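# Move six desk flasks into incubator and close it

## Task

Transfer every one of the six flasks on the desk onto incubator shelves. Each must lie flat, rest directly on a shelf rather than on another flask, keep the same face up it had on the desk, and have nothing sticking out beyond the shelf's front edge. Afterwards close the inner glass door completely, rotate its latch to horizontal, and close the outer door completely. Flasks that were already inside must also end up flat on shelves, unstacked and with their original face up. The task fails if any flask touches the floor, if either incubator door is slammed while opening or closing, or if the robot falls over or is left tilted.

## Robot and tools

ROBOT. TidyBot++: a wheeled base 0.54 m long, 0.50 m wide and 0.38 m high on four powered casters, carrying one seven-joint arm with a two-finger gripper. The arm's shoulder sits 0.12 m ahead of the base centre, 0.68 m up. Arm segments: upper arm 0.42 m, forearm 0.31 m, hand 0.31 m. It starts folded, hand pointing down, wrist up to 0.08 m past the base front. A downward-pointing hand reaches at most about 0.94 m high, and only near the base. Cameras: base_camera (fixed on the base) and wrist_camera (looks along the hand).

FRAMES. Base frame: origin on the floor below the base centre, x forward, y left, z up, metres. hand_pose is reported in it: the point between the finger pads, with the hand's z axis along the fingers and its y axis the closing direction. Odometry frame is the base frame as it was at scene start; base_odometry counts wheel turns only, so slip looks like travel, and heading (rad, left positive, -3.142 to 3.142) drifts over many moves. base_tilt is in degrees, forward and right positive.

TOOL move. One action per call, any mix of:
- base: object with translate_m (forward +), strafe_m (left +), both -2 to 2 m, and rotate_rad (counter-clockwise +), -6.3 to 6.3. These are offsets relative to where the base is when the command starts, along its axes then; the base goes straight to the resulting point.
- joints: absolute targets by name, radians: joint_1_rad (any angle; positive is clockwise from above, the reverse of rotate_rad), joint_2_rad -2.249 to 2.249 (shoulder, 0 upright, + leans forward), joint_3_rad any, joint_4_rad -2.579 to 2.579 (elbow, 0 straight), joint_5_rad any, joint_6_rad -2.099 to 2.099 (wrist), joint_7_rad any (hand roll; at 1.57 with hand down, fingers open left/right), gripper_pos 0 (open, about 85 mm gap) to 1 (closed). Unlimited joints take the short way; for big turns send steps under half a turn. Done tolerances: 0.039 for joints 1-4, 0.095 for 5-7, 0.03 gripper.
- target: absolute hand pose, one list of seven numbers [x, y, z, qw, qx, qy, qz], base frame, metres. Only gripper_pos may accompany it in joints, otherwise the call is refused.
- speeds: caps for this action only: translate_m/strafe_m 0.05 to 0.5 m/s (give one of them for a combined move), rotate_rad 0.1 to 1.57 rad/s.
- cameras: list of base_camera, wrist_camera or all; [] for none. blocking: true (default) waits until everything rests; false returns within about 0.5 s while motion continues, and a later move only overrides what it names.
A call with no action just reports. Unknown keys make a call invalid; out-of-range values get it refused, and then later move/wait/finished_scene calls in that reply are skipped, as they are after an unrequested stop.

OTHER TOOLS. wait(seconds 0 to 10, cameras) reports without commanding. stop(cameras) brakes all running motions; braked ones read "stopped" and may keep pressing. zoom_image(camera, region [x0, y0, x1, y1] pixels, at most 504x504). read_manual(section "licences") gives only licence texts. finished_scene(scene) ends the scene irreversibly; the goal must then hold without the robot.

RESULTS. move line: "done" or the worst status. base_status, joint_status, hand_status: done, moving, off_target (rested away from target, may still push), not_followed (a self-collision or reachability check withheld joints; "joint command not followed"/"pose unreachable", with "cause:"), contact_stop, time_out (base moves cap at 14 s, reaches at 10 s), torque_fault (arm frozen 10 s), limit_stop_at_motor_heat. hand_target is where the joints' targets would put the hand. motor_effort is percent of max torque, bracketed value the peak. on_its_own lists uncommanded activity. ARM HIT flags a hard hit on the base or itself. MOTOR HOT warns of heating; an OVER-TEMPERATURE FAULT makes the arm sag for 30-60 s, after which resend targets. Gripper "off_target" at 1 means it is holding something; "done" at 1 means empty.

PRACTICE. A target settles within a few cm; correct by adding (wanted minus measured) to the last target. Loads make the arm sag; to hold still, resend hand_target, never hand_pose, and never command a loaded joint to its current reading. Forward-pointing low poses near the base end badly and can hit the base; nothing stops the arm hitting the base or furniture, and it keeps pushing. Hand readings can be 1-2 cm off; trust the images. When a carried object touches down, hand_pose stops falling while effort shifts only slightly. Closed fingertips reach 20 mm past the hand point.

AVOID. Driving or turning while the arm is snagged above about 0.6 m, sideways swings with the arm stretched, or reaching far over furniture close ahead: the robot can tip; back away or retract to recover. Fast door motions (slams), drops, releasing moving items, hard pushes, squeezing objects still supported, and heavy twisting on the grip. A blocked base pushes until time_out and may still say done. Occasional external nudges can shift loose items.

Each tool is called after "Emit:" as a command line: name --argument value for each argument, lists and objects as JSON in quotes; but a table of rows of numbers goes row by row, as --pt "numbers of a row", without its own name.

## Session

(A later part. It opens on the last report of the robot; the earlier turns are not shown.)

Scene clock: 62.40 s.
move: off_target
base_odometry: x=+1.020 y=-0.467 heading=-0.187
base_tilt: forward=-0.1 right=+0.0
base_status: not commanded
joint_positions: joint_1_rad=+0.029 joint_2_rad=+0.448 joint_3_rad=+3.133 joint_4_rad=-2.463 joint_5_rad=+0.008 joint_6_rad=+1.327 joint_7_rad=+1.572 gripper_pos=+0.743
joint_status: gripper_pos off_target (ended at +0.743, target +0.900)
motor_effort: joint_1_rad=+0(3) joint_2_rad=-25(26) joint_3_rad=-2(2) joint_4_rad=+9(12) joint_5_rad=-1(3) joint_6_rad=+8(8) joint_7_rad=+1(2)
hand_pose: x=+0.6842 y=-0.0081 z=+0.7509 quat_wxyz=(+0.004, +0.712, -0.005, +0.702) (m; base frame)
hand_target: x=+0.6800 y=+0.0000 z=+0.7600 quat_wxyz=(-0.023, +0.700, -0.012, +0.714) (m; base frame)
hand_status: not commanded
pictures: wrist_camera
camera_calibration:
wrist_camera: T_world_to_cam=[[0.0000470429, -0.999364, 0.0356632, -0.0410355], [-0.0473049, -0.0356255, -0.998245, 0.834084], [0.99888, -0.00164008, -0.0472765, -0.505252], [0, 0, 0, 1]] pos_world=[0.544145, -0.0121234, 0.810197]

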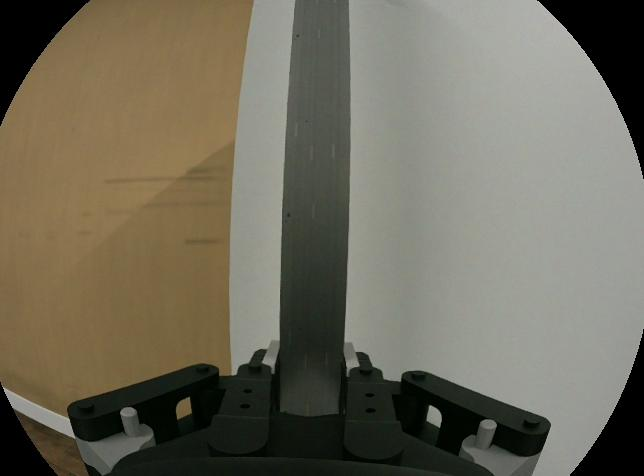

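Emit:
move --base '{"translate_m":-0.178,"strafe_m":-0.268,"rotate_rad":0.32}' --speeds '{"translate_m":0.14,"rotate_rad":0.14}' --cameras '["wrist_camera"]'

Emit:
move --base '{"translate_m":-0.178,"strafe_m":-0.275,"rotate_rad":0.32}' --speeds '{"translate_m":0.15,"rotate_rad":0.15}' --cameras '[]'

Emit:
move --base '{"translate_m":-0.178,"strafe_m":-0.275,"rotate_rad":0.32}' --speeds '{"translate_m":0.15,"rotate_rad":0.15}' --cameras '[]'

Emit:
move --base '{"translate_m":-0.178,"strafe_m":-0.275,"rotate_rad":0.32}' --speeds '{"translate_m":0.15,"rotate_rad":0.15}' --cameras '[]'

Emit:
move --base '{"translate_m":-0.178,"strafe_m":-0.275,"rotate_rad":0.32}' --speeds '{"translate_m":0.15,"rotate_rad":0.15}' --cameras '[]'

Emit:
move --base '{"translate_m":-0.178,"strafe_m":-0.275,"rotate_rad":0.32}' --speeds '{"translate_m":0.15,"rotate_rad":0.15}' --cameras '["wrist_camera"]'

Scene clock: 66.37 s.
move: done
base_odometry: x=+0.796 y=-0.698 heading=+0.134
base_tilt: forward=-0.2 right=+0.0
base_status: done
joint_positions: joint_1_rad=+0.048 joint_2_rad=+0.450 joint_3_rad=+3.139 joint_4_rad=-2.472 joint_5_rad=+0.015 joint_6_rad=+1.341 joint_7_rad=+1.572 gripper_pos=+0.744
joint_status: not commanded
motor_effort: joint_1_rad=-2(6) joint_2_rad=-25(31) joint_3_rad=-3(6) joint_4_rad=+6(12) joint_5_rad=-1(4) joint_6_rad=+7(9) joint_7_rad=+2(3)
hand_pose: x=+0.6813 y=-0.0196 z=+0.7508 quat_wxyz=(+0.012, +0.711, -0.010, +0.703) (m; base frame)
hand_target: x=+0.6800 y=+0.0000 z=+0.7600 quat_wxyz=(-0.023, +0.700, -0.012, +0.714) (m; base frame)
hand_status: not commanded
pictures: wrist_camera
camera_calibration:
wrist_camera: T_world_to_cam=[[-0.0177116, -0.999049, 0.0398536, -0.0435121], [-0.0446173, -0.0390304, -0.998241, 0.831501], [0.998847, -0.0194586, -0.0438835, -0.505217], [0, 0, 0, 1]] pos_world=[0.540963, -0.0208478, 0.809602]

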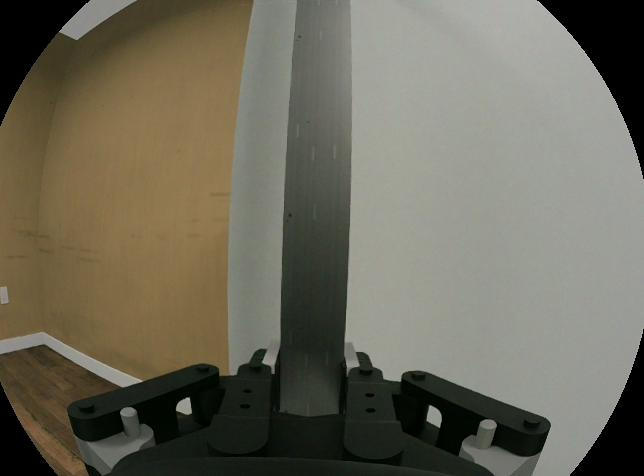

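Scene clock: 69.20 s.
move: done
base_odometry: x=+0.656 y=-0.994 heading=+0.454
base_tilt: forward=-0.1 right=+0.0
base_status: done
joint_positions: joint_1_rad=+0.052 joint_2_rad=+0.452 joint_3_rad=+3.143 joint_4_rad=-2.470 joint_5_rad=+0.023 joint_6_rad=+1.342 joint_7_rad=+1.571 gripper_pos=+0.744
joint_status: not commanded
motor_effort: joint_1_rad=-3(8) joint_2_rad=-25(27) joint_3_rad=-4(7) joint_4_rad=+5(11) joint_5_rad=+0(6) joint_6_rad=+7(9) joint_7_rad=+4(4)
hand_pose: x=+0.6821 y=-0.0210 z=+0.7508 quat_wxyz=(+0.013, +0.710, -0.008, +0.704) (m; base frame)
hand_target: x=+0.6800 y=+0.0000 z=+0.7600 quat_wxyz=(-0.023, +0.700, -0.012, +0.714) (m; base frame)
hand_status: not commanded
pictures: none
No camera images: "cameras" was empty.

Scene clock: 72.07 s.
move: done
base_odometry: x=+0.617 y=-1.319 heading=+0.775
base_tilt: forward=-0.2 right=+0.0
base_status: done
joint_positions: joint_1_rad=+0.055 joint_2_rad=+0.453 joint_3_rad=+3.146 joint_4_rad=-2.469 joint_5_rad=+0.027 joint_6_rad=+1.343 joint_7_rad=+1.570 gripper_pos=+0.744
joint_status: not commanded
motor_effort: joint_1_rad=-4(9) joint_2_rad=-25(27) joint_3_rad=-3(8) joint_4_rad=+5(10) joint_5_rad=+0(7) joint_6_rad=+7(9) joint_7_rad=+3(4)
hand_pose: x=+0.6825 y=-0.0232 z=+0.7509 quat_wxyz=(+0.014, +0.710, -0.009, +0.704) (m; base frame)
hand_target: x=+0.6800 y=+0.0000 z=+0.7600 quat_wxyz=(-0.023, +0.700, -0.012, +0.714) (m; base frame)
hand_status: not commanded
pictures: none
No camera images: "cameras" was empty.

Scene clock: 74.93 s.
move: done
base_odometry: x=+0.682 y=-1.641 heading=+1.096
base_tilt: forward=-0.1 right=+0.0
base_status: done
joint_positions: joint_1_rad=+0.058 joint_2_rad=+0.454 joint_3_rad=+3.149 joint_4_rad=-2.468 joint_5_rad=+0.030 joint_6_rad=+1.343 joint_7_rad=+1.570 gripper_pos=+0.744
joint_status: not commanded
motor_effort: joint_1_rad=-4(9) joint_2_rad=-26(28) joint_3_rad=-4(9) joint_4_rad=+5(10) joint_5_rad=+0(7) joint_6_rad=+7(9) joint_7_rad=+2(5)
hand_pose: x=+0.6827 y=-0.0258 z=+0.7509 quat_wxyz=(+0.015, +0.710, -0.010, +0.704) (m; base frame)
hand_target: x=+0.6800 y=+0.0000 z=+0.7600 quat_wxyz=(-0.023, +0.700, -0.012, +0.714) (m; base frame)
hand_status: not commanded
pictures: none
No camera images: "cameras" was empty.

Scene clock: 77.77 s.
move: done
base_odometry: x=+0.845 y=-1.925 heading=+1.416
base_tilt: forward=-0.2 right=+0.0
base_status: done
joint_positions: joint_1_rad=+0.062 joint_2_rad=+0.455 joint_3_rad=+3.151 joint_4_rad=-2.467 joint_5_rad=+0.031 joint_6_rad=+1.344 joint_7_rad=+1.569 gripper_pos=+0.744
joint_status: not commanded
motor_effort: joint_1_rad=-5(10) joint_2_rad=-25(28) joint_3_rad=-5(9) joint_4_rad=+5(10) joint_5_rad=+2(7) joint_6_rad=+6(10) joint_7_rad=+4(4)
hand_pose: x=+0.6831 y=-0.0285 z=+0.7509 quat_wxyz=(+0.017, +0.709, -0.011, +0.704) (m; base frame)
hand_target: x=+0.6800 y=+0.0000 z=+0.7600 quat_wxyz=(-0.023, +0.700, -0.012, +0.714) (m; base frame)
hand_status: not commanded
pictures: none
No camera images: "cameras" was empty.

Scene clock: 80.57 s.
move: done
base_odometry: x=+1.090 y=-2.143 heading=+1.737
base_tilt: forward=-0.2 right=+0.0
base_status: done
joint_positions: joint_1_rad=+0.065 joint_2_rad=+0.456 joint_3_rad=+3.153 joint_4_rad=-2.465 joint_5_rad=+0.032 joint_6_rad=+1.344 joint_7_rad=+1.569 gripper_pos=+0.744
joint_status: not commanded
motor_effort: joint_1_rad=-5(10) joint_2_rad=-25(28) joint_3_rad=-4(9) joint_4_rad=+5(10) joint_5_rad=+1(7) joint_6_rad=+6(9) joint_7_rad=+3(4)
hand_pose: x=+0.6835 y=-0.0313 z=+0.7509 quat_wxyz=(+0.019, +0.709, -0.012, +0.705) (m; base frame)
hand_target: x=+0.6800 y=+0.0000 z=+0.7600 quat_wxyz=(-0.023, +0.700, -0.012, +0.714) (m; base frame)
hand_status: not commanded
pictures: wrist_camera
camera_calibration:
wrist_camera: T_world_to_cam=[[-0.0317749, -0.998361, 0.0475946, -0.0512997], [-0.0416297, -0.0462554, -0.998062, 0.828967], [0.998628, -0.0336947, -0.0400917, -0.51082], [0, 0, 0, 1]] pos_world=[0.542998, -0.0300833, 0.809322]

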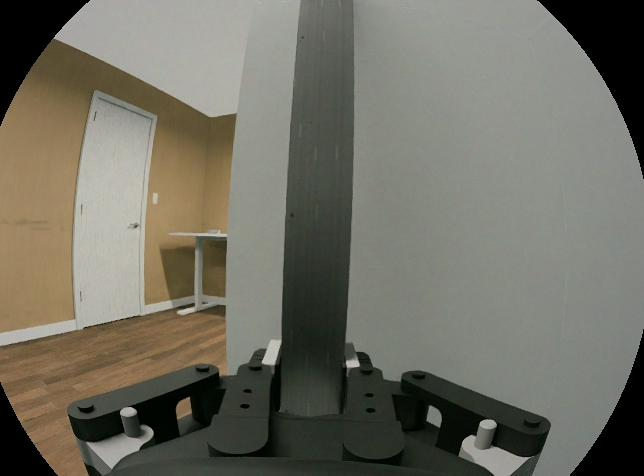

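Emit:
move --joints '{"gripper_pos":0}' --cameras '[]'

Emit:
move --base '{"translate_m":-0.2}' --cameras '[]'

Emit:
move --base '{"translate_m":0.57,"strafe_m":1.12}' --cameras '["wrist_camera"]'

Emit:
move --base '{"rotate_rad":-1.924}' --cameras '["wrist_camera"]'

Scene clock: 82.17 s.
move: done
base_odometry: x=+1.090 y=-2.143 heading=+1.737
base_tilt: forward=-0.2 right=+0.0
base_status: not commanded
joint_positions: joint_1_rad=+0.041 joint_2_rad=+0.456 joint_3_rad=+3.142 joint_4_rad=-2.469 joint_5_rad=+0.032 joint_6_rad=+1.344 joint_7_rad=+1.569 gripper_pos=+0.000
joint_status: all done
motor_effort: joint_1_rad=+0(5) joint_2_rad=-25(27) joint_3_rad=-2(5) joint_4_rad=+9(10) joint_5_rad=+0(1) joint_6_rad=+7(8) joint_7_rad=+1(4)
hand_pose: x=+0.6830 y=-0.0125 z=+0.7497 quat_wxyz=(+0.006, +0.710, -0.002, +0.704) (m; base frame)
hand_target: x=+0.6800 y=+0.0000 z=+0.7600 quat_wxyz=(-0.023, +0.700, -0.012, +0.714) (m; base frame)
hand_status: not commanded
pictures: none
No camera images: "cameras" was empty.

Scene clock: 83.80 s.
move: done
base_odometry: x=+1.123 y=-2.340 heading=+1.737
base_tilt: forward=-0.1 right=+0.0
base_status: done
joint_positions: joint_1_rad=+0.041 joint_2_rad=+0.454 joint_3_rad=+3.142 joint_4_rad=-2.469 joint_5_rad=+0.032 joint_6_rad=+1.344 joint_7_rad=+1.569 gripper_pos=+0.000
joint_status: not commanded
motor_effort: joint_1_rad=+0(1) joint_2_rad=-26(28) joint_3_rad=-1(2) joint_4_rad=+9(11) joint_5_rad=+0(1) joint_6_rad=+8(8) joint_7_rad=+1(2)
hand_pose: x=+0.6828 y=-0.0125 z=+0.7506 quat_wxyz=(+0.006, +0.710, -0.002, +0.704) (m; base frame)
hand_target: x=+0.6800 y=+0.0000 z=+0.7600 quat_wxyz=(-0.023, +0.700, -0.012, +0.714) (m; base frame)
hand_status: not commanded
pictures: none
No camera images: "cameras" was empty.

Scene clock: 87.60 s.
move: done
base_odometry: x=-0.076 y=-1.964 heading=+1.738
base_tilt: forward=-0.1 right=-0.1
base_status: done
joint_positions: joint_1_rad=+0.036 joint_2_rad=+0.454 joint_3_rad=+3.140 joint_4_rad=-2.469 joint_5_rad=+0.032 joint_6_rad=+1.344 joint_7_rad=+1.569 gripper_pos=+0.000
joint_status: not commanded
motor_effort: joint_1_rad=+0(2) joint_2_rad=-25(26) joint_3_rad=-2(3) joint_4_rad=+9(10) joint_5_rad=+0(1) joint_6_rad=+7(8) joint_7_rad=+1(2)
hand_pose: x=+0.6828 y=-0.0089 z=+0.7506 quat_wxyz=(+0.003, +0.710, +0.000, +0.704) (m; base frame)
hand_target: x=+0.6800 y=+0.0000 z=+0.7600 quat_wxyz=(-0.023, +0.700, -0.012, +0.714) (m; base frame)
hand_status: not commanded
pictures: wrist_camera
camera_calibration:
wrist_camera: T_world_to_cam=[[0.00848152, -0.999092, 0.0417453, -0.0521225], [-0.0416662, -0.0420637, -0.998246, 0.829808], [0.999096, 0.00672727, -0.0419851, -0.507922], [0, 0, 0, 1]] pos_world=[0.54248, -0.0137535, 0.809203]

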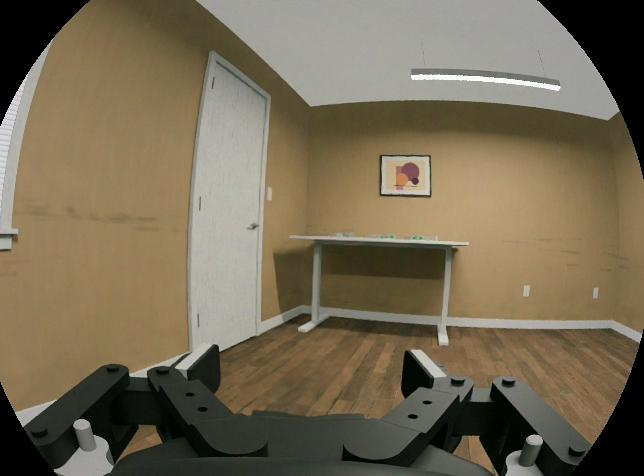

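Scene clock: 90.17 s.
move: done
base_odometry: x=-0.076 y=-1.964 heading=-0.186
base_tilt: forward=-0.1 right=+0.0
base_status: done
joint_positions: joint_1_rad=+0.034 joint_2_rad=+0.454 joint_3_rad=+3.137 joint_4_rad=-2.469 joint_5_rad=+0.032 joint_6_rad=+1.344 joint_7_rad=+1.569 gripper_pos=+0.000
joint_status: not commanded
motor_effort: joint_1_rad=+0(2) joint_2_rad=-25(27) joint_3_rad=-1(3) joint_4_rad=+9(9) joint_5_rad=+0(2) joint_6_rad=+7(8) joint_7_rad=+1(2)
hand_pose: x=+0.6828 y=-0.0062 z=+0.7506 quat_wxyz=(+0.001, +0.710, +0.002, +0.704) (m; base frame)
hand_target: x=+0.6800 y=+0.0000 z=+0.7600 quat_wxyz=(-0.023, +0.700, -0.012, +0.714) (m; base frame)
hand_status: not commanded
pictures: wrist_camera
camera_calibration:
wrist_camera: T_world_to_cam=[[0.0134292, -0.999091, 0.0404667, -0.0517946], [-0.0413694, -0.0409909, -0.998303, 0.829784], [0.999054, 0.0117324, -0.0418822, -0.50796], [0, 0, 0, 1]] pos_world=[0.542502, -0.0117744, 0.809197]

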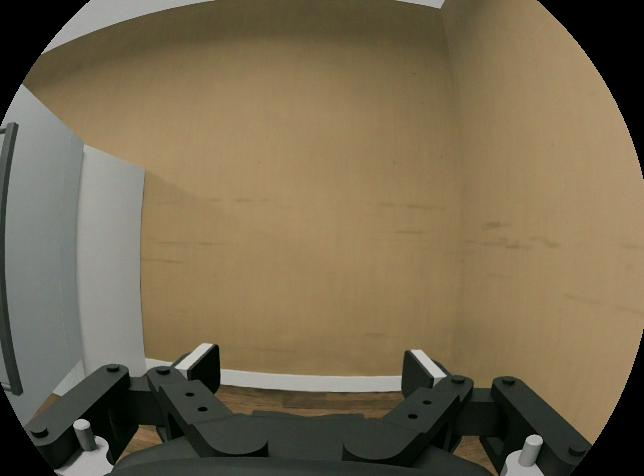

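Emit:
move --base '{"strafe_m":1.55,"translate_m":-0.08}'

Scene clock: 94.77 s.
move: done
base_odometry: x=+0.131 y=-0.426 heading=-0.187
base_tilt: forward=-0.2 right=+0.0
base_status: done
joint_positions: joint_1_rad=+0.033 joint_2_rad=+0.454 joint_3_rad=+3.137 joint_4_rad=-2.469 joint_5_rad=+0.032 joint_6_rad=+1.344 joint_7_rad=+1.569 gripper_pos=+0.000
joint_status: not commanded
motor_effort: joint_1_rad=+0(3) joint_2_rad=-25(26) joint_3_rad=-1(3) joint_4_rad=+9(10) joint_5_rad=+0(1) joint_6_rad=+7(8) joint_7_rad=+1(2)
hand_pose: x=+0.6828 y=-0.0054 z=+0.7506 quat_wxyz=(+0.000, +0.710, +0.002, +0.704) (m; base frame)
hand_target: x=+0.6800 y=+0.0000 z=+0.7600 quat_wxyz=(-0.023, +0.700, -0.012, +0.714) (m; base frame)
hand_status: not commanded
pictures: base_camera, wrist_camera
camera_calibration:
wrist_camera: T_world_to_cam=[[0.0149231, -0.999076, 0.0403118, -0.0518862], [-0.0413093, -0.0408979, -0.998309, 0.829781], [0.999035, 0.0132326, -0.0418814, -0.507947], [0, 0, 0, 1]] pos_world=[0.542509, -0.0111805, 0.809196]

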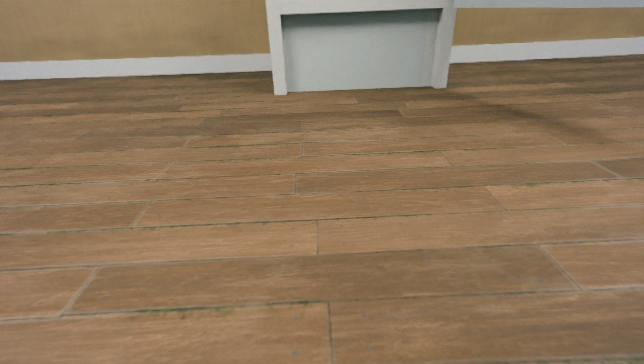

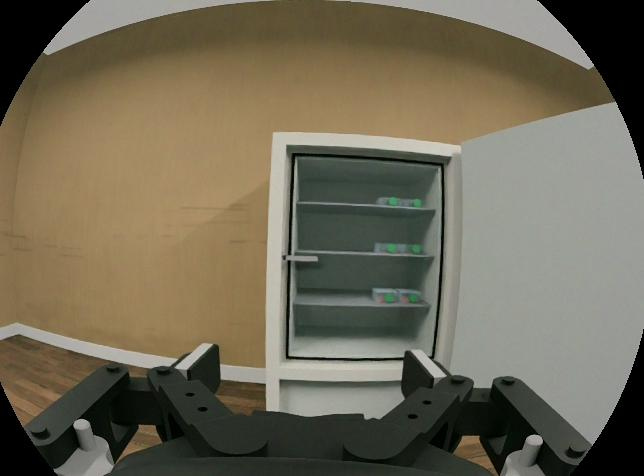

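Emit:
move --target '[0.68,0.0,0.69,-0.023,0.70,-0.012,0.714]' --joints '{"gripper_pos":1}' --base '{"translate_m":0.82,"strafe_m":-0.01}'

Scene clock: 98.50 s.
move: done
base_odometry: x=+0.935 y=-0.588 heading=-0.186
base_tilt: forward=-0.1 right=+0.0
base_status: done
joint_positions: joint_1_rad=+0.033 joint_2_rad=+0.721 joint_3_rad=+3.137 joint_4_rad=-2.488 joint_5_rad=+0.032 joint_6_rad=+1.631 joint_7_rad=+1.569 gripper_pos=+0.999
joint_status: all done
motor_effort: joint_1_rad=+0(1) joint_2_rad=-29(30) joint_3_rad=-2(3) joint_4_rad=+4(10) joint_5_rad=+0(1) joint_6_rad=+7(8) joint_7_rad=+1(2)
hand_pose: x=+0.6867 y=-0.0055 z=+0.6819 quat_wxyz=(-0.003, +0.710, -0.002, +0.705) (m; base frame)
hand_target: x=+0.6800 y=+0.0000 z=+0.6900 quat_wxyz=(-0.023, +0.700, -0.012, +0.714) (m; base frame)
hand_status: done (0.012 m and 3.0 deg from the pose sent, 0.061 m and 3.5 deg at the start)
pictures: base_camera, wrist_camera
camera_calibration:
wrist_camera: T_world_to_cam=[[0.0149249, -0.999435, 0.0301183, -0.0423333], [-0.0405345, -0.0307016, -0.998706, 0.761168], [0.999067, 0.0136848, -0.0409698, -0.515304], [0, 0, 0, 1]] pos_world=[0.546309, -0.0118885, 0.740346]

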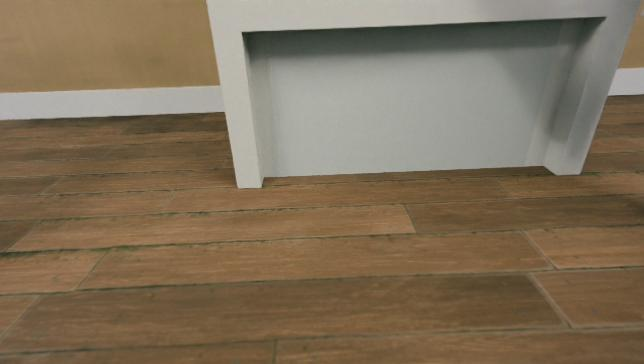

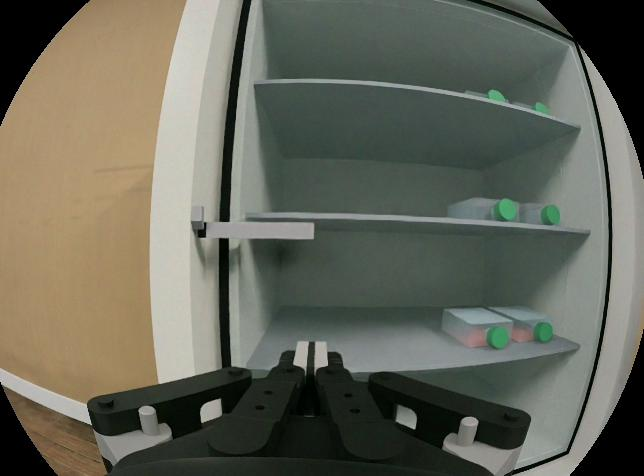

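Emit:
move --base '{"strafe_m":0.018}' --speeds '{"strafe_m":0.1}' --cameras '[]'

Emit:
move --base '{"translate_m":0.155}' --speeds '{"translate_m":0.12}' --cameras '["wrist_camera"]'

Emit:
move --target '[0.685,0.0,0.74,-0.023,0.70,-0.012,0.714]' --cameras '["wrist_camera"]'

Scene clock: 99.67 s.
move: done
base_odometry: x=+0.939 y=-0.570 heading=-0.186
base_tilt: forward=-0.2 right=+0.0
base_status: done
joint_positions: joint_1_rad=+0.030 joint_2_rad=+0.721 joint_3_rad=+3.135 joint_4_rad=-2.488 joint_5_rad=+0.032 joint_6_rad=+1.632 joint_7_rad=+1.569 gripper_pos=+0.999
joint_status: not commanded
motor_effort: joint_1_rad=+0(3) joint_2_rad=-29(29) joint_3_rad=-1(3) joint_4_rad=+5(5) joint_5_rad=+0(1) joint_6_rad=+7(8) joint_7_rad=+1(2)
hand_pose: x=+0.6867 y=-0.0033 z=+0.6819 quat_wxyz=(-0.005, +0.710, +0.000, +0.705) (m; base frame)
hand_target: x=+0.6800 y=+0.0000 z=+0.6900 quat_wxyz=(-0.023, +0.700, -0.012, +0.714) (m; base frame)
hand_status: not commanded
pictures: none
No camera images: "cameras" was empty.

Scene clock: 101.57 s.
move: done
base_odometry: x=+1.091 y=-0.599 heading=-0.186
base_tilt: forward=-0.1 right=+0.0
base_status: done
joint_positions: joint_1_rad=+0.030 joint_2_rad=+0.722 joint_3_rad=+3.135 joint_4_rad=-2.490 joint_5_rad=+0.032 joint_6_rad=+1.633 joint_7_rad=+1.569 gripper_pos=+0.999
joint_status: not commanded
motor_effort: joint_1_rad=+0(1) joint_2_rad=-29(30) joint_3_rad=-1(2) joint_4_rad=+5(6) joint_5_rad=+0(1) joint_6_rad=+7(9) joint_7_rad=+1(2)
hand_pose: x=+0.6861 y=-0.0033 z=+0.6812 quat_wxyz=(-0.005, +0.710, -0.001, +0.704) (m; base frame)
hand_target: x=+0.6800 y=+0.0000 z=+0.6900 quat_wxyz=(-0.023, +0.700, -0.012, +0.714) (m; base frame)
hand_status: not commanded
pictures: wrist_camera
camera_calibration:
wrist_camera: T_world_to_cam=[[0.0188377, -0.999401, 0.0290476, -0.0420714], [-0.0421308, -0.0298204, -0.998667, 0.761551], [0.998934, 0.0175888, -0.0426673, -0.513498], [0, 0, 0, 1]] pos_world=[0.545828, -0.0103046, 0.739848]

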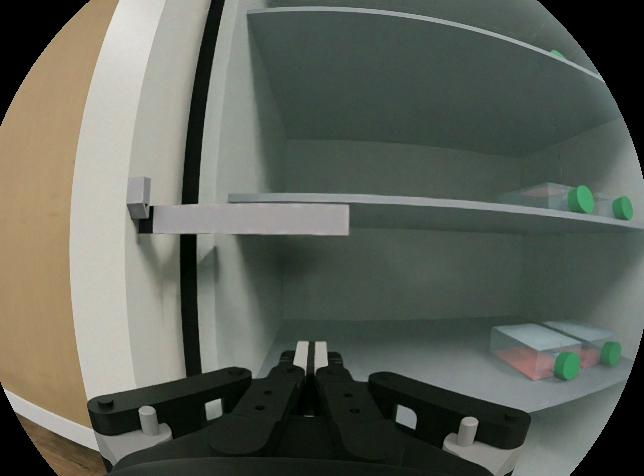

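Scene clock: 102.77 s.
move: done
base_odometry: x=+1.091 y=-0.599 heading=-0.186
base_tilt: forward=-0.1 right=+0.0
base_status: not commanded
joint_positions: joint_1_rad=+0.030 joint_2_rad=+0.541 joint_3_rad=+3.135 joint_4_rad=-2.490 joint_5_rad=+0.032 joint_6_rad=+1.499 joint_7_rad=+1.569 gripper_pos=+0.999
joint_status: not commanded
motor_effort: joint_1_rad=+0(0) joint_2_rad=-27(31) joint_3_rad=-1(2) joint_4_rad=+8(8) joint_5_rad=+0(1) joint_6_rad=+7(8) joint_7_rad=+1(2)
hand_pose: x=+0.6813 y=-0.0030 z=+0.7425 quat_wxyz=(-0.003, +0.693, +0.002, +0.721) (m; base frame)
hand_target: x=+0.6850 y=+0.0000 z=+0.7400 quat_wxyz=(-0.023, +0.700, -0.012, +0.714) (m; base frame)
hand_status: done (0.005 m and 3.0 deg from the pose sent, 0.059 m and 3.0 deg at the start)
pictures: wrist_camera
camera_calibration:
wrist_camera: T_world_to_cam=[[0.0176378, -0.999184, 0.0363282, -0.0480451], [0.00636212, -0.036221, -0.999324, 0.78997], [0.999824, 0.017857, 0.00571807, -0.542671], [0, 0, 0, 1]] pos_world=[0.538397, -0.00970191, 0.794284]

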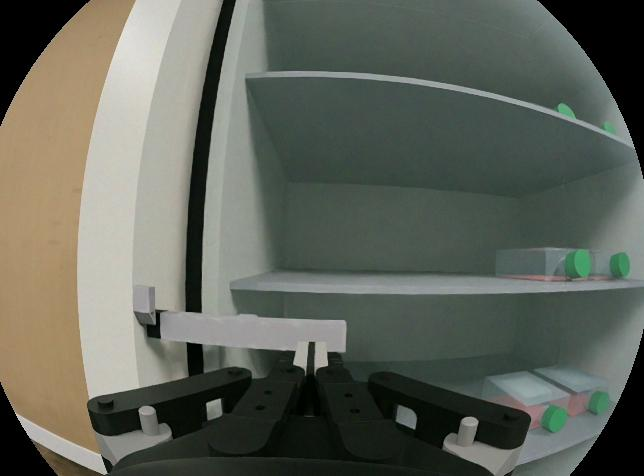

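Emit:
move --target '[0.685,0.0,0.70,-0.023,0.70,-0.012,0.714]' --cameras '[]'

Emit:
move --base '{"translate_m":0.035}' --speeds '{"translate_m":0.08}' --cameras '["wrist_camera"]'

Emit:
move --target '[0.685,0.0,0.75,-0.023,0.70,-0.012,0.714]' --cameras '["wrist_camera"]'

Scene clock: 104.17 s.
move: done
base_odometry: x=+1.091 y=-0.599 heading=-0.186
base_tilt: forward=-0.2 right=+0.0
base_status: not commanded
joint_positions: joint_1_rad=+0.030 joint_2_rad=+0.683 joint_3_rad=+3.135 joint_4_rad=-2.490 joint_5_rad=+0.032 joint_6_rad=+1.572 joint_7_rad=+1.569 gripper_pos=+0.999
joint_status: not commanded
motor_effort: joint_1_rad=+0(0) joint_2_rad=-28(30) joint_3_rad=-1(2) joint_4_rad=+5(8) joint_5_rad=+0(1) joint_6_rad=+8(9) joint_7_rad=+1(2)
hand_pose: x=+0.6858 y=-0.0032 z=+0.6847 quat_wxyz=(-0.004, +0.718, +0.000, +0.696) (m; base frame)
hand_target: x=+0.6850 y=+0.0000 z=+0.7000 quat_wxyz=(-0.023, +0.700, -0.012, +0.714) (m; base frame)
hand_status: done (0.016 m and 3.8 deg from the pose sent, 0.043 m and 3.0 deg at the start)
pictures: none
No camera images: "cameras" was empty.

Scene clock: 105.17 s.
move: done
base_odometry: x=+1.126 y=-0.605 heading=-0.186
base_tilt: forward=-0.1 right=+0.0
base_status: done
joint_positions: joint_1_rad=+0.030 joint_2_rad=+0.684 joint_3_rad=+3.135 joint_4_rad=-2.490 joint_5_rad=+0.032 joint_6_rad=+1.573 joint_7_rad=+1.569 gripper_pos=+0.999
joint_status: not commanded
motor_effort: joint_1_rad=+0(1) joint_2_rad=-28(29) joint_3_rad=-1(3) joint_4_rad=+5(6) joint_5_rad=+0(1) joint_6_rad=+7(8) joint_7_rad=+1(2)
hand_pose: x=+0.6857 y=-0.0032 z=+0.6847 quat_wxyz=(-0.004, +0.717, +0.000, +0.697) (m; base frame)
hand_target: x=+0.6850 y=+0.0000 z=+0.7000 quat_wxyz=(-0.023, +0.700, -0.012, +0.714) (m; base frame)
hand_status: not commanded
pictures: wrist_camera
camera_calibration:
wrist_camera: T_world_to_cam=[[0.019716, -0.999348, 0.0302438, -0.0434465], [-0.0623856, -0.0314204, -0.997557, 0.778205], [0.997857, 0.0177811, -0.0629645, -0.498408], [0, 0, 0, 1]] pos_world=[0.546745, -0.0101045, 0.746236]

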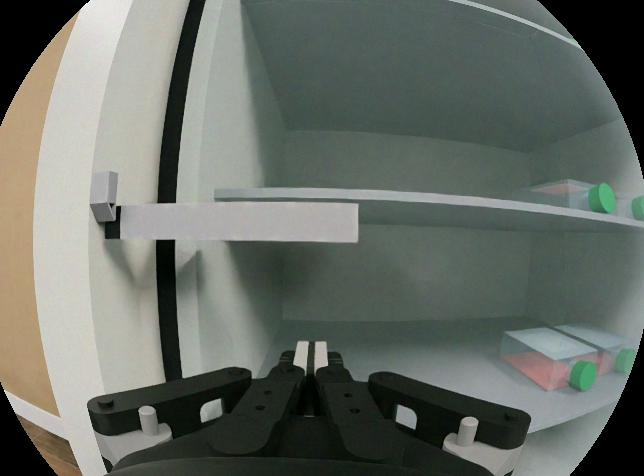

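Scene clock: 106.33 s.
move: done
base_odometry: x=+1.126 y=-0.605 heading=-0.186
base_tilt: forward=-0.1 right=+0.0
base_status: not commanded
joint_positions: joint_1_rad=+0.030 joint_2_rad=+0.523 joint_3_rad=+3.135 joint_4_rad=-2.490 joint_5_rad=+0.032 joint_6_rad=+1.435 joint_7_rad=+1.569 gripper_pos=+0.999
joint_status: not commanded
motor_effort: joint_1_rad=+0(0) joint_2_rad=-29(32) joint_3_rad=-1(3) joint_4_rad=+8(11) joint_5_rad=+0(1) joint_6_rad=+10(13) joint_7_rad=+0(2)
hand_pose: x=+0.6807 y=-0.0030 z=+0.7324 quat_wxyz=(-0.003, +0.710, +0.002, +0.705) (m; base frame)
hand_target: x=+0.6850 y=+0.0000 z=+0.7500 quat_wxyz=(-0.023, +0.700, -0.012, +0.714) (m; base frame)
hand_status: done (0.018 m and 3.2 deg from the pose sent, 0.065 m and 3.8 deg at the start)
pictures: wrist_camera
camera_calibration:
wrist_camera: T_world_to_cam=[[0.01924, -0.999149, 0.0364736, -0.0488365], [-0.0399977, -0.0372203, -0.998506, 0.810951], [0.999015, 0.0177524, -0.0406798, -0.507553], [0, 0, 0, 1]] pos_world=[0.540428, -0.00960088, 0.790874]

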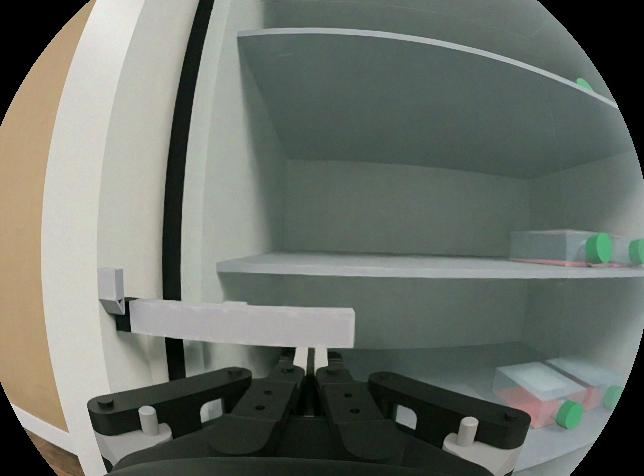

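Emit:
move --target '[0.685,0.0,0.79,-0.023,0.70,-0.012,0.714]' --cameras '["wrist_camera"]'

Emit:
move --target '[0.685,0.0,0.82,-0.023,0.70,-0.012,0.714]' --cameras '["wrist_camera"]'

Scene clock: 107.60 s.
move: off_target
base_odometry: x=+1.126 y=-0.605 heading=-0.186
base_tilt: forward=-0.2 right=-0.1
base_status: not commanded
joint_positions: joint_1_rad=+0.030 joint_2_rad=+0.408 joint_3_rad=+3.135 joint_4_rad=-2.482 joint_5_rad=+0.032 joint_6_rad=+1.225 joint_7_rad=+1.569 gripper_pos=+0.999
joint_status: not commanded
motor_effort: joint_1_rad=+0(0) joint_2_rad=-31(32) joint_3_rad=-1(2) joint_4_rad=+13(14) joint_5_rad=+0(1) joint_6_rad=+13(14) joint_7_rad=+1(2)
hand_pose: x=+0.6740 y=-0.0031 z=+0.7342 quat_wxyz=(-0.001, +0.740, +0.004, +0.673) (m; base frame)
hand_target: x=+0.6850 y=+0.0000 z=+0.7900 quat_wxyz=(-0.023, +0.700, -0.012, +0.714) (m; base frame)
hand_status: off_target (0.057 m and 7.2 deg from the pose sent, 0.058 m and 3.2 deg at the start)
pictures: wrist_camera
camera_calibration:
wrist_camera: T_world_to_cam=[[0.0218371, -0.998983, 0.0394503, -0.0528042], [-0.127062, -0.0419129, -0.991009, 0.865541], [0.991654, 0.0166282, -0.127848, -0.431782], [0, 0, 0, 1]] pos_world=[0.539309, -0.00929346, 0.80464]

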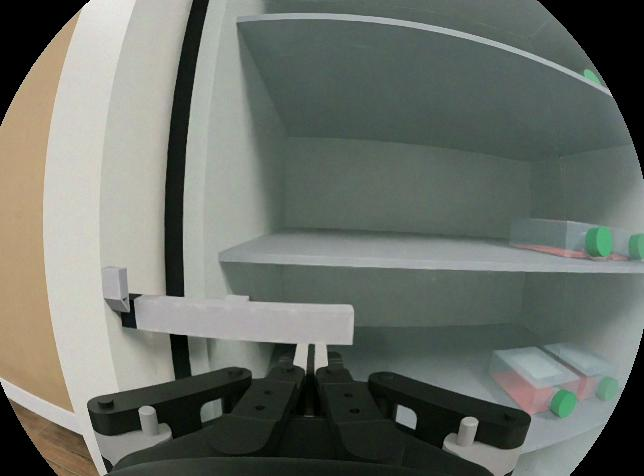

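Scene clock: 108.50 s.
move: off_target
base_odometry: x=+1.126 y=-0.605 heading=-0.186
base_tilt: forward=-0.2 right=+0.0
base_status: not commanded
joint_positions: joint_1_rad=+0.030 joint_2_rad=+0.332 joint_3_rad=+3.135 joint_4_rad=-2.460 joint_5_rad=+0.032 joint_6_rad=+1.064 joint_7_rad=+1.569 gripper_pos=+0.999
joint_status: not commanded
motor_effort: joint_1_rad=+0(1) joint_2_rad=-34(34) joint_3_rad=-2(2) joint_4_rad=+18(18) joint_5_rad=+0(1) joint_6_rad=+17(17) joint_7_rad=+0(2)
hand_pose: x=+0.6713 y=-0.0035 z=+0.7358 quat_wxyz=(+0.001, +0.760, +0.004, +0.650) (m; base frame)
hand_target: x=+0.6850 y=+0.0000 z=+0.8200 quat_wxyz=(-0.023, +0.700, -0.012, +0.714) (m; base frame)
hand_status: off_target (0.085 m and 10.6 deg from the pose sent, 0.087 m and 7.2 deg at the start)
pictures: wrist_camera
camera_calibration:
wrist_camera: T_world_to_cam=[[0.0233442, -0.998851, 0.0418445, -0.0559939], [-0.188565, -0.0455039, -0.981006, 0.90075], [0.981783, 0.0150104, -0.18941, -0.376892], [0, 0, 0, 1]] pos_world=[0.541183, -0.00928467, 0.814597]

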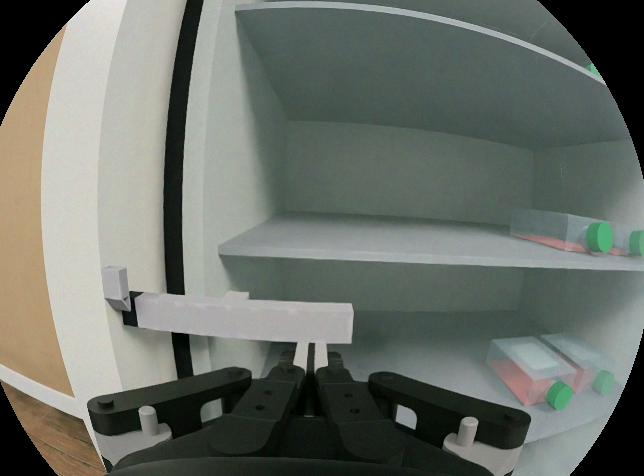

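Emit:
move --target '[0.685,0.0,0.86,-0.023,0.70,-0.012,0.714]' --cameras '["wrist_camera"]'

Scene clock: 110.23 s.
move: done
base_odometry: x=+1.126 y=-0.605 heading=-0.186
base_tilt: forward=-0.2 right=+0.0
base_status: not commanded
joint_positions: joint_1_rad=+0.029 joint_2_rad=+0.136 joint_3_rad=+3.136 joint_4_rad=-2.337 joint_5_rad=+0.032 joint_6_rad=+0.914 joint_7_rad=+1.562 gripper_pos=+0.999
joint_status: not commanded
motor_effort: joint_1_rad=+0(1) joint_2_rad=-20(38) joint_3_rad=-1(2) joint_4_rad=+16(26) joint_5_rad=+0(2) joint_6_rad=+7(21) joint_7_rad=+1(2)
hand_pose: x=+0.6820 y=-0.0036 z=+0.8555 quat_wxyz=(+0.003, +0.703, +0.005, +0.711) (m; base frame)
hand_target: x=+0.6850 y=+0.0000 z=+0.8600 quat_wxyz=(-0.023, +0.700, -0.012, +0.714) (m; base frame)
hand_status: done (0.007 m and 3.5 deg from the pose sent, 0.125 m and 10.6 deg at the start)
pictures: wrist_camera
camera_calibration:
wrist_camera: T_world_to_cam=[[0.0144557, -0.998777, 0.0472846, -0.0599779], [-0.021933, -0.0475948, -0.998626, 0.921622], [0.999655, 0.0133987, -0.0225941, -0.519694], [0, 0, 0, 1]] pos_world=[0.540596, -0.00907683, 0.911449]

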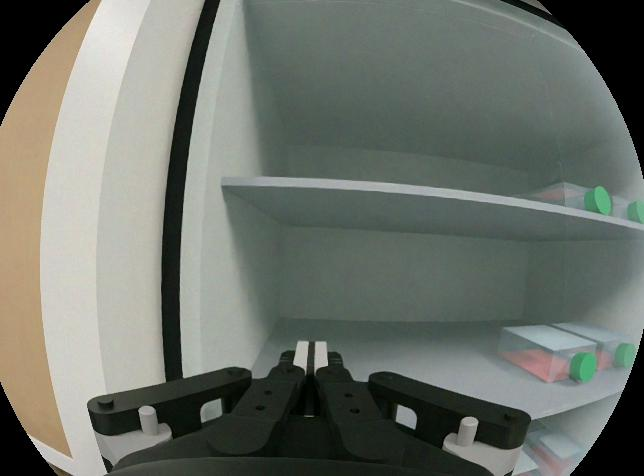

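Popped up. Back off and look.

Emit:
move --base '{"translate_m":-0.2}' --cameras '[]'

Emit:
move --target '[0.685,0.0,0.76,-0.023,0.70,-0.012,0.714]' --joints '{"gripper_pos":0}' --cameras '["wrist_camera"]'

Scene clock: 112.03 s.
move: done
base_odometry: x=+0.929 y=-0.568 heading=-0.186
base_tilt: forward=-0.2 right=+0.0
base_status: done
joint_positions: joint_1_rad=+0.028 joint_2_rad=+0.137 joint_3_rad=+3.136 joint_4_rad=-2.337 joint_5_rad=+0.032 joint_6_rad=+0.914 joint_7_rad=+1.562 gripper_pos=+0.999
joint_status: not commanded
motor_effort: joint_1_rad=+0(2) joint_2_rad=-21(23) joint_3_rad=-1(4) joint_4_rad=+16(17) joint_5_rad=+0(1) joint_6_rad=+8(8) joint_7_rad=+1(2)
hand_pose: x=+0.6822 y=-0.0036 z=+0.8547 quat_wxyz=(+0.003, +0.704, +0.005, +0.711) (m; base frame)
hand_target: x=+0.6850 y=+0.0000 z=+0.8600 quat_wxyz=(-0.023, +0.700, -0.012, +0.714) (m; base frame)
hand_status: not commanded
pictures: none
No camera images: "cameras" was empty.

Scene clock: 113.80 s.
move: done
base_odometry: x=+0.929 y=-0.568 heading=-0.186
base_tilt: forward=-0.2 right=+0.0
base_status: not commanded
joint_positions: joint_1_rad=+0.028 joint_2_rad=+0.450 joint_3_rad=+3.136 joint_4_rad=-2.438 joint_5_rad=+0.032 joint_6_rad=+1.309 joint_7_rad=+1.562 gripper_pos=+0.000
joint_status: all done
motor_effort: joint_1_rad=+0(0) joint_2_rad=-25(28) joint_3_rad=-1(2) joint_4_rad=+10(16) joint_5_rad=+0(1) joint_6_rad=+7(9) joint_7_rad=+0(2)
hand_pose: x=+0.6921 y=-0.0024 z=+0.7537 quat_wxyz=(-0.004, +0.710, +0.002, +0.704) (m; base frame)
hand_target: x=+0.6850 y=+0.0000 z=+0.7600 quat_wxyz=(-0.023, +0.700, -0.012, +0.714) (m; base frame)
hand_status: done (0.010 m and 3.1 deg from the pose sent, 0.095 m and 3.5 deg at the start)
pictures: wrist_camera
camera_calibration:
wrist_camera: T_world_to_cam=[[0.0205016, -0.999222, 0.0336957, -0.0479873], [-0.0417011, -0.0345281, -0.998533, 0.833867], [0.99892, 0.0190663, -0.0423766, -0.516636], [0, 0, 0, 1]] pos_world=[0.551835, -0.00930776, 0.812368]

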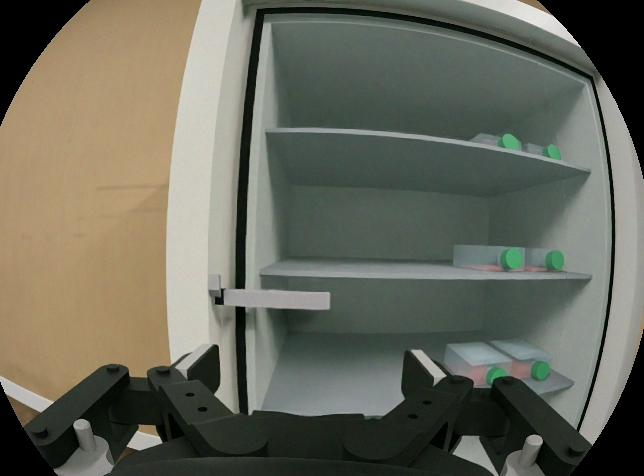

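Emit:
move --target '[0.68,0.0,0.695,-0.023,0.70,-0.012,0.714]' --joints '{"gripper_pos":1}' --base '{"translate_m":0.15,"strafe_m":-0.012}' --speeds '{"translate_m":0.2}' --cameras '[]'

Emit:
move --base '{"translate_m":0.075}' --speeds '{"translate_m":0.08}' --cameras '["wrist_camera"]'

Emit:
move --target '[0.70,0.0,0.76,-0.023,0.70,-0.012,0.714]' --cameras '["wrist_camera"]'

Scene clock: 115.93 s.
move: done
base_odometry: x=+1.074 y=-0.608 heading=-0.186
base_tilt: forward=-0.2 right=+0.0
base_status: done
joint_positions: joint_1_rad=+0.028 joint_2_rad=+0.707 joint_3_rad=+3.136 joint_4_rad=-2.484 joint_5_rad=+0.032 joint_6_rad=+1.608 joint_7_rad=+1.562 gripper_pos=+0.999
joint_status: all done
motor_effort: joint_1_rad=+0(1) joint_2_rad=-29(31) joint_3_rad=-2(2) joint_4_rad=+5(11) joint_5_rad=+0(1) joint_6_rad=+7(9) joint_7_rad=+1(2)
hand_pose: x=+0.6880 y=-0.0022 z=+0.6840 quat_wxyz=(-0.008, +0.711, -0.002, +0.703) (m; base frame)
hand_target: x=+0.6800 y=+0.0000 z=+0.6950 quat_wxyz=(-0.023, +0.700, -0.012, +0.714) (m; base frame)
hand_status: done (0.014 m and 2.8 deg from the pose sent, 0.060 m and 3.1 deg at the start)
pictures: none
No camera images: "cameras" was empty.

Scene clock: 117.47 s.
move: done
base_odometry: x=+1.148 y=-0.622 heading=-0.186
base_tilt: forward=-0.2 right=+0.0
base_status: done
joint_positions: joint_1_rad=+0.028 joint_2_rad=+0.704 joint_3_rad=+3.136 joint_4_rad=-2.519 joint_5_rad=+0.032 joint_6_rad=+1.630 joint_7_rad=+1.562 gripper_pos=+0.999
joint_status: not commanded
motor_effort: joint_1_rad=+0(1) joint_2_rad=-26(29) joint_3_rad=-1(3) joint_4_rad=+7(15) joint_5_rad=+0(2) joint_6_rad=+7(8) joint_7_rad=+1(2)
hand_pose: x=+0.6770 y=-0.0023 z=+0.6826 quat_wxyz=(-0.008, +0.715, -0.003, +0.699) (m; base frame)
hand_target: x=+0.6800 y=+0.0000 z=+0.6950 quat_wxyz=(-0.023, +0.700, -0.012, +0.714) (m; base frame)
hand_status: not commanded
pictures: wrist_camera
camera_calibration:
wrist_camera: T_world_to_cam=[[0.020457, -0.999552, 0.0218362, -0.0371307], [-0.0548109, -0.0229291, -0.998233, 0.77089], [0.998287, 0.019224, -0.0552554, -0.495379], [0, 0, 0, 1]] pos_world=[0.537543, -0.00991504, 0.742967]

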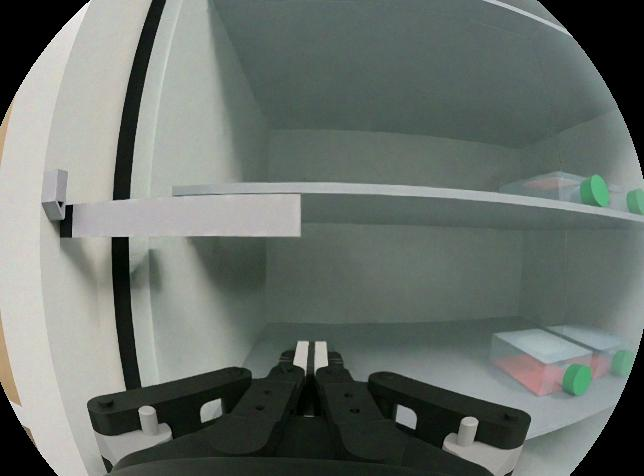

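Scene clock: 118.73 s.
move: off_target
base_odometry: x=+1.148 y=-0.622 heading=-0.186
base_tilt: forward=-0.1 right=+0.0
base_status: not commanded
joint_positions: joint_1_rad=+0.028 joint_2_rad=+0.502 joint_3_rad=+3.136 joint_4_rad=-2.495 joint_5_rad=+0.032 joint_6_rad=+1.348 joint_7_rad=+1.562 gripper_pos=+0.999
joint_status: not commanded
motor_effort: joint_1_rad=+0(1) joint_2_rad=-29(32) joint_3_rad=-1(2) joint_4_rad=+17(17) joint_5_rad=+0(1) joint_6_rad=+11(13) joint_7_rad=+2(2)
hand_pose: x=+0.6770 y=-0.0022 z=+0.7151 quat_wxyz=(-0.005, +0.734, +0.000, +0.679) (m; base frame)
hand_target: x=+0.7000 y=+0.0000 z=+0.7600 quat_wxyz=(-0.023, +0.700, -0.012, +0.714) (m; base frame)
hand_status: off_target (0.050 m and 6.2 deg from the pose sent, 0.081 m and 3.1 deg at the start)
pictures: wrist_camera
camera_calibration:
wrist_camera: T_world_to_cam=[[0.0223722, -0.999326, 0.0291107, -0.0443168], [-0.111316, -0.0314269, -0.993288, 0.838119], [0.993533, 0.0189815, -0.111944, -0.449818], [0, 0, 0, 1]] pos_world=[0.541196, -0.00940926, 0.783429]

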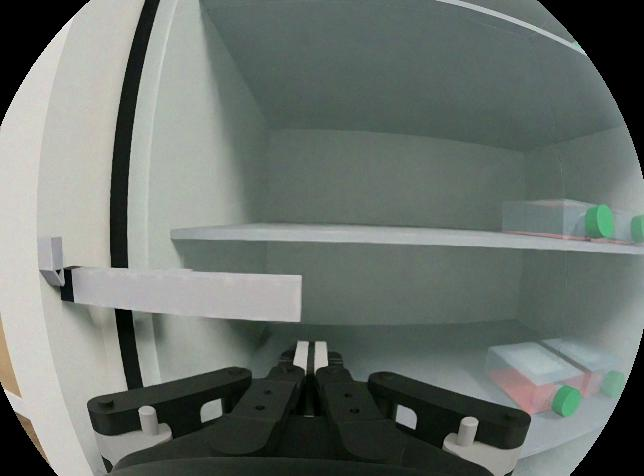

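Emit:
move --target '[0.68,0.0,0.695,-0.023,0.70,-0.012,0.714]' --cameras '[]'

Emit:
move --base '{"translate_m":-0.012,"strafe_m":0.038}' --speeds '{"translate_m":0.08}' --cameras '["wrist_camera"]'

Emit:
move --target '[0.69,0.0,0.75,-0.023,0.70,-0.012,0.714]' --cameras '["wrist_camera"]'

Scene clock: 120.50 s.
move: off_target
base_odometry: x=+1.148 y=-0.622 heading=-0.186
base_tilt: forward=-0.2 right=+0.0
base_status: not commanded
joint_positions: joint_1_rad=+0.028 joint_2_rad=+0.662 joint_3_rad=+3.136 joint_4_rad=-2.515 joint_5_rad=+0.032 joint_6_rad=+1.646 joint_7_rad=+1.562 gripper_pos=+0.999
joint_status: not commanded
motor_effort: joint_1_rad=+1(2) joint_2_rad=-23(29) joint_3_rad=+0(3) joint_4_rad=+11(21) joint_5_rad=-2(2) joint_6_rad=+3(11) joint_7_rad=+2(2)
hand_pose: x=+0.6774 y=-0.0022 z=+0.7117 quat_wxyz=(-0.008, +0.693, -0.002, +0.721) (m; base frame)
hand_target: x=+0.6800 y=+0.0000 z=+0.6950 quat_wxyz=(-0.023, +0.700, -0.012, +0.714) (m; base frame)
hand_status: off_target (0.017 m and 2.4 deg from the pose sent, 0.020 m and 6.2 deg at the start)
pictures: none
No camera images: "cameras" was empty.

Scene clock: 121.57 s.
move: done
base_odometry: x=+1.143 y=-0.582 heading=-0.186
base_tilt: forward=-0.2 right=+0.0
base_status: done
joint_positions: joint_1_rad=+0.033 joint_2_rad=+0.699 joint_3_rad=+3.136 joint_4_rad=-2.513 joint_5_rad=+0.032 joint_6_rad=+1.646 joint_7_rad=+1.562 gripper_pos=+0.999
joint_status: not commanded
motor_effort: joint_1_rad=+0(2) joint_2_rad=-28(29) joint_3_rad=-2(3) joint_4_rad=+5(10) joint_5_rad=+0(2) joint_6_rad=+8(8) joint_7_rad=+1(1)
hand_pose: x=+0.6789 y=-0.0048 z=+0.6918 quat_wxyz=(-0.006, +0.705, -0.004, +0.709) (m; base frame)
hand_target: x=+0.6800 y=+0.0000 z=+0.6950 quat_wxyz=(-0.023, +0.700, -0.012, +0.714) (m; base frame)
hand_status: not commanded
pictures: wrist_camera
camera_calibration:
wrist_camera: T_world_to_cam=[[0.0153694, -0.999634, 0.0222788, -0.0367333], [-0.0284244, -0.0227092, -0.999338, 0.762984], [0.999478, 0.0147259, -0.028763, -0.515821], [0, 0, 0, 1]] pos_world=[0.537804, -0.0117972, 0.748461]

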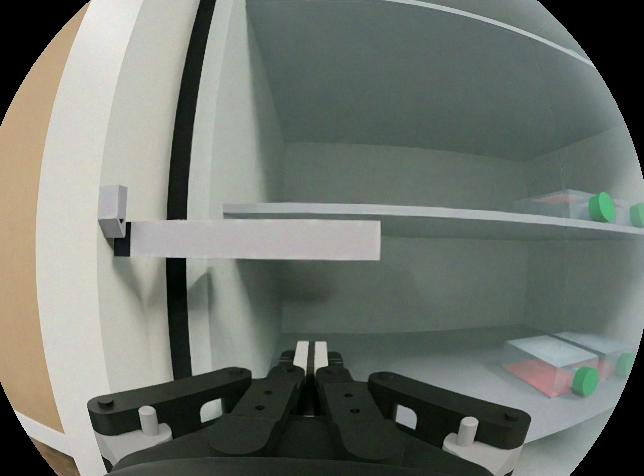

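Scene clock: 122.77 s.
move: done
base_odometry: x=+1.143 y=-0.582 heading=-0.186
base_tilt: forward=-0.2 right=+0.0
base_status: not commanded
joint_positions: joint_1_rad=+0.033 joint_2_rad=+0.523 joint_3_rad=+3.136 joint_4_rad=-2.489 joint_5_rad=+0.032 joint_6_rad=+1.433 joint_7_rad=+1.562 gripper_pos=+0.999
joint_status: not commanded
motor_effort: joint_1_rad=+0(0) joint_2_rad=-26(31) joint_3_rad=-1(2) joint_4_rad=+8(11) joint_5_rad=+0(1) joint_6_rad=+9(15) joint_7_rad=+0(2)
hand_pose: x=+0.6810 y=-0.0047 z=+0.7320 quat_wxyz=(-0.004, +0.710, -0.001, +0.704) (m; base frame)
hand_target: x=+0.6900 y=+0.0000 z=+0.7500 quat_wxyz=(-0.023, +0.700, -0.012, +0.714) (m; base frame)
hand_status: done (0.021 m and 3.0 deg from the pose sent, 0.059 m and 2.3 deg at the start)
pictures: wrist_camera
camera_calibration:
wrist_camera: T_world_to_cam=[[0.0161309, -0.999442, 0.0292573, -0.043139], [-0.0417108, -0.0299083, -0.998682, 0.811721], [0.999, 0.0148893, -0.0421699, -0.506668], [0, 0, 0, 1]] pos_world=[0.540715, -0.0112938, 0.790547]

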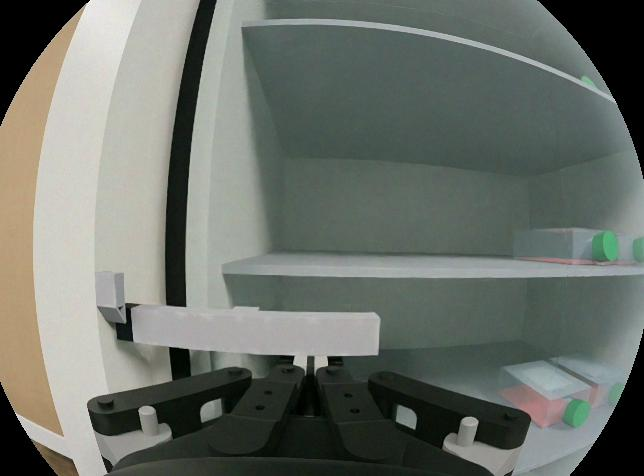

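Emit:
move --base '{"strafe_m":-0.017}' --speeds '{"strafe_m":0.1}' --cameras '[]'

Emit:
move --target '[0.70,0.0,0.80,-0.023,0.70,-0.012,0.714]' --cameras '["wrist_camera"]'

Emit:
move --target '[0.71,0.0,0.83,-0.023,0.70,-0.012,0.714]' --cameras '["wrist_camera"]'

Scene clock: 124.70 s.
move: done
base_odometry: x=+1.140 y=-0.599 heading=-0.186
base_tilt: forward=-0.2 right=+0.0
base_status: done
joint_positions: joint_1_rad=+0.033 joint_2_rad=+0.522 joint_3_rad=+3.136 joint_4_rad=-2.488 joint_5_rad=+0.032 joint_6_rad=+1.431 joint_7_rad=+1.562 gripper_pos=+0.999
joint_status: not commanded
motor_effort: joint_1_rad=+0(2) joint_2_rad=-27(28) joint_3_rad=-1(3) joint_4_rad=+9(9) joint_5_rad=+0(1) joint_6_rad=+9(9) joint_7_rad=+1(2)
hand_pose: x=+0.6811 y=-0.0044 z=+0.7321 quat_wxyz=(-0.004, +0.710, -0.001, +0.704) (m; base frame)
hand_target: x=+0.6900 y=+0.0000 z=+0.7500 quat_wxyz=(-0.023, +0.700, -0.012, +0.714) (m; base frame)
hand_status: not commanded
pictures: none
No camera images: "cameras" was empty.

Scene clock: 125.80 s.
move: off_target
base_odometry: x=+1.140 y=-0.599 heading=-0.186
base_tilt: forward=-0.1 right=+0.0
base_status: not commanded
joint_positions: joint_1_rad=+0.033 joint_2_rad=+0.398 joint_3_rad=+3.136 joint_4_rad=-2.446 joint_5_rad=+0.032 joint_6_rad=+1.154 joint_7_rad=+1.562 gripper_pos=+0.999
joint_status: not commanded
motor_effort: joint_1_rad=+1(1) joint_2_rad=-32(32) joint_3_rad=+0(2) joint_4_rad=+17(18) joint_5_rad=-1(2) joint_6_rad=+14(15) joint_7_rad=+1(2)
hand_pose: x=+0.6831 y=-0.0050 z=+0.7320 quat_wxyz=(-0.001, +0.748, +0.000, +0.664) (m; base frame)
hand_target: x=+0.7000 y=+0.0000 z=+0.8000 quat_wxyz=(-0.023, +0.700, -0.012, +0.714) (m; base frame)
hand_status: off_target (0.070 m and 8.5 deg from the pose sent, 0.071 m and 3.0 deg at the start)
pictures: wrist_camera
camera_calibration:
wrist_camera: T_world_to_cam=[[0.0189776, -0.999262, 0.0333964, -0.0484302], [-0.152258, -0.0359013, -0.987688, 0.87927], [0.988159, 0.0136591, -0.152827, -0.420404], [0, 0, 0, 1]] pos_world=[0.550221, -0.0110853, 0.805813]

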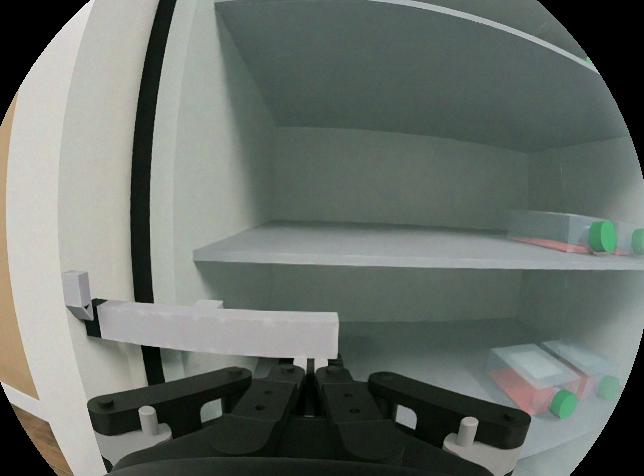

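Scene clock: 126.83 s.
move: off_target
base_odometry: x=+1.140 y=-0.599 heading=-0.186
base_tilt: forward=-0.2 right=+0.0
base_status: not commanded
joint_positions: joint_1_rad=+0.033 joint_2_rad=+0.302 joint_3_rad=+3.136 joint_4_rad=-2.394 joint_5_rad=+0.032 joint_6_rad=+1.004 joint_7_rad=+1.562 gripper_pos=+0.999
joint_status: not commanded
motor_effort: joint_1_rad=-1(1) joint_2_rad=-27(34) joint_3_rad=-1(2) joint_4_rad=+23(25) joint_5_rad=+0(1) joint_6_rad=+14(17) joint_7_rad=+1(2)
hand_pose: x=+0.6886 y=-0.0057 z=+0.7619 quat_wxyz=(+0.001, +0.749, +0.001, +0.663) (m; base frame)
hand_target: x=+0.7100 y=+0.0000 z=+0.8300 quat_wxyz=(-0.023, +0.700, -0.012, +0.714) (m; base frame)
hand_status: off_target (0.072 m and 8.7 deg from the pose sent, 0.102 m and 8.5 deg at the start)
pictures: wrist_camera
camera_calibration:
wrist_camera: T_world_to_cam=[[0.0174858, -0.999112, 0.0383429, -0.0530382], [-0.154556, -0.0405887, -0.98715, 0.910748], [0.987829, 0.011335, -0.155129, -0.41923], [0, 0, 0, 1]] pos_world=[0.555817, -0.011273, 0.836044]

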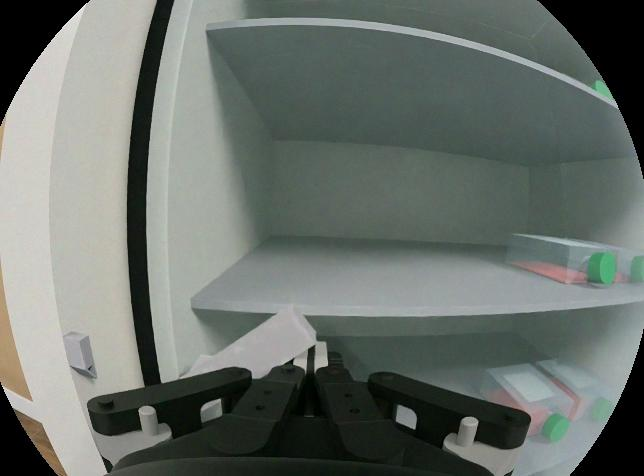

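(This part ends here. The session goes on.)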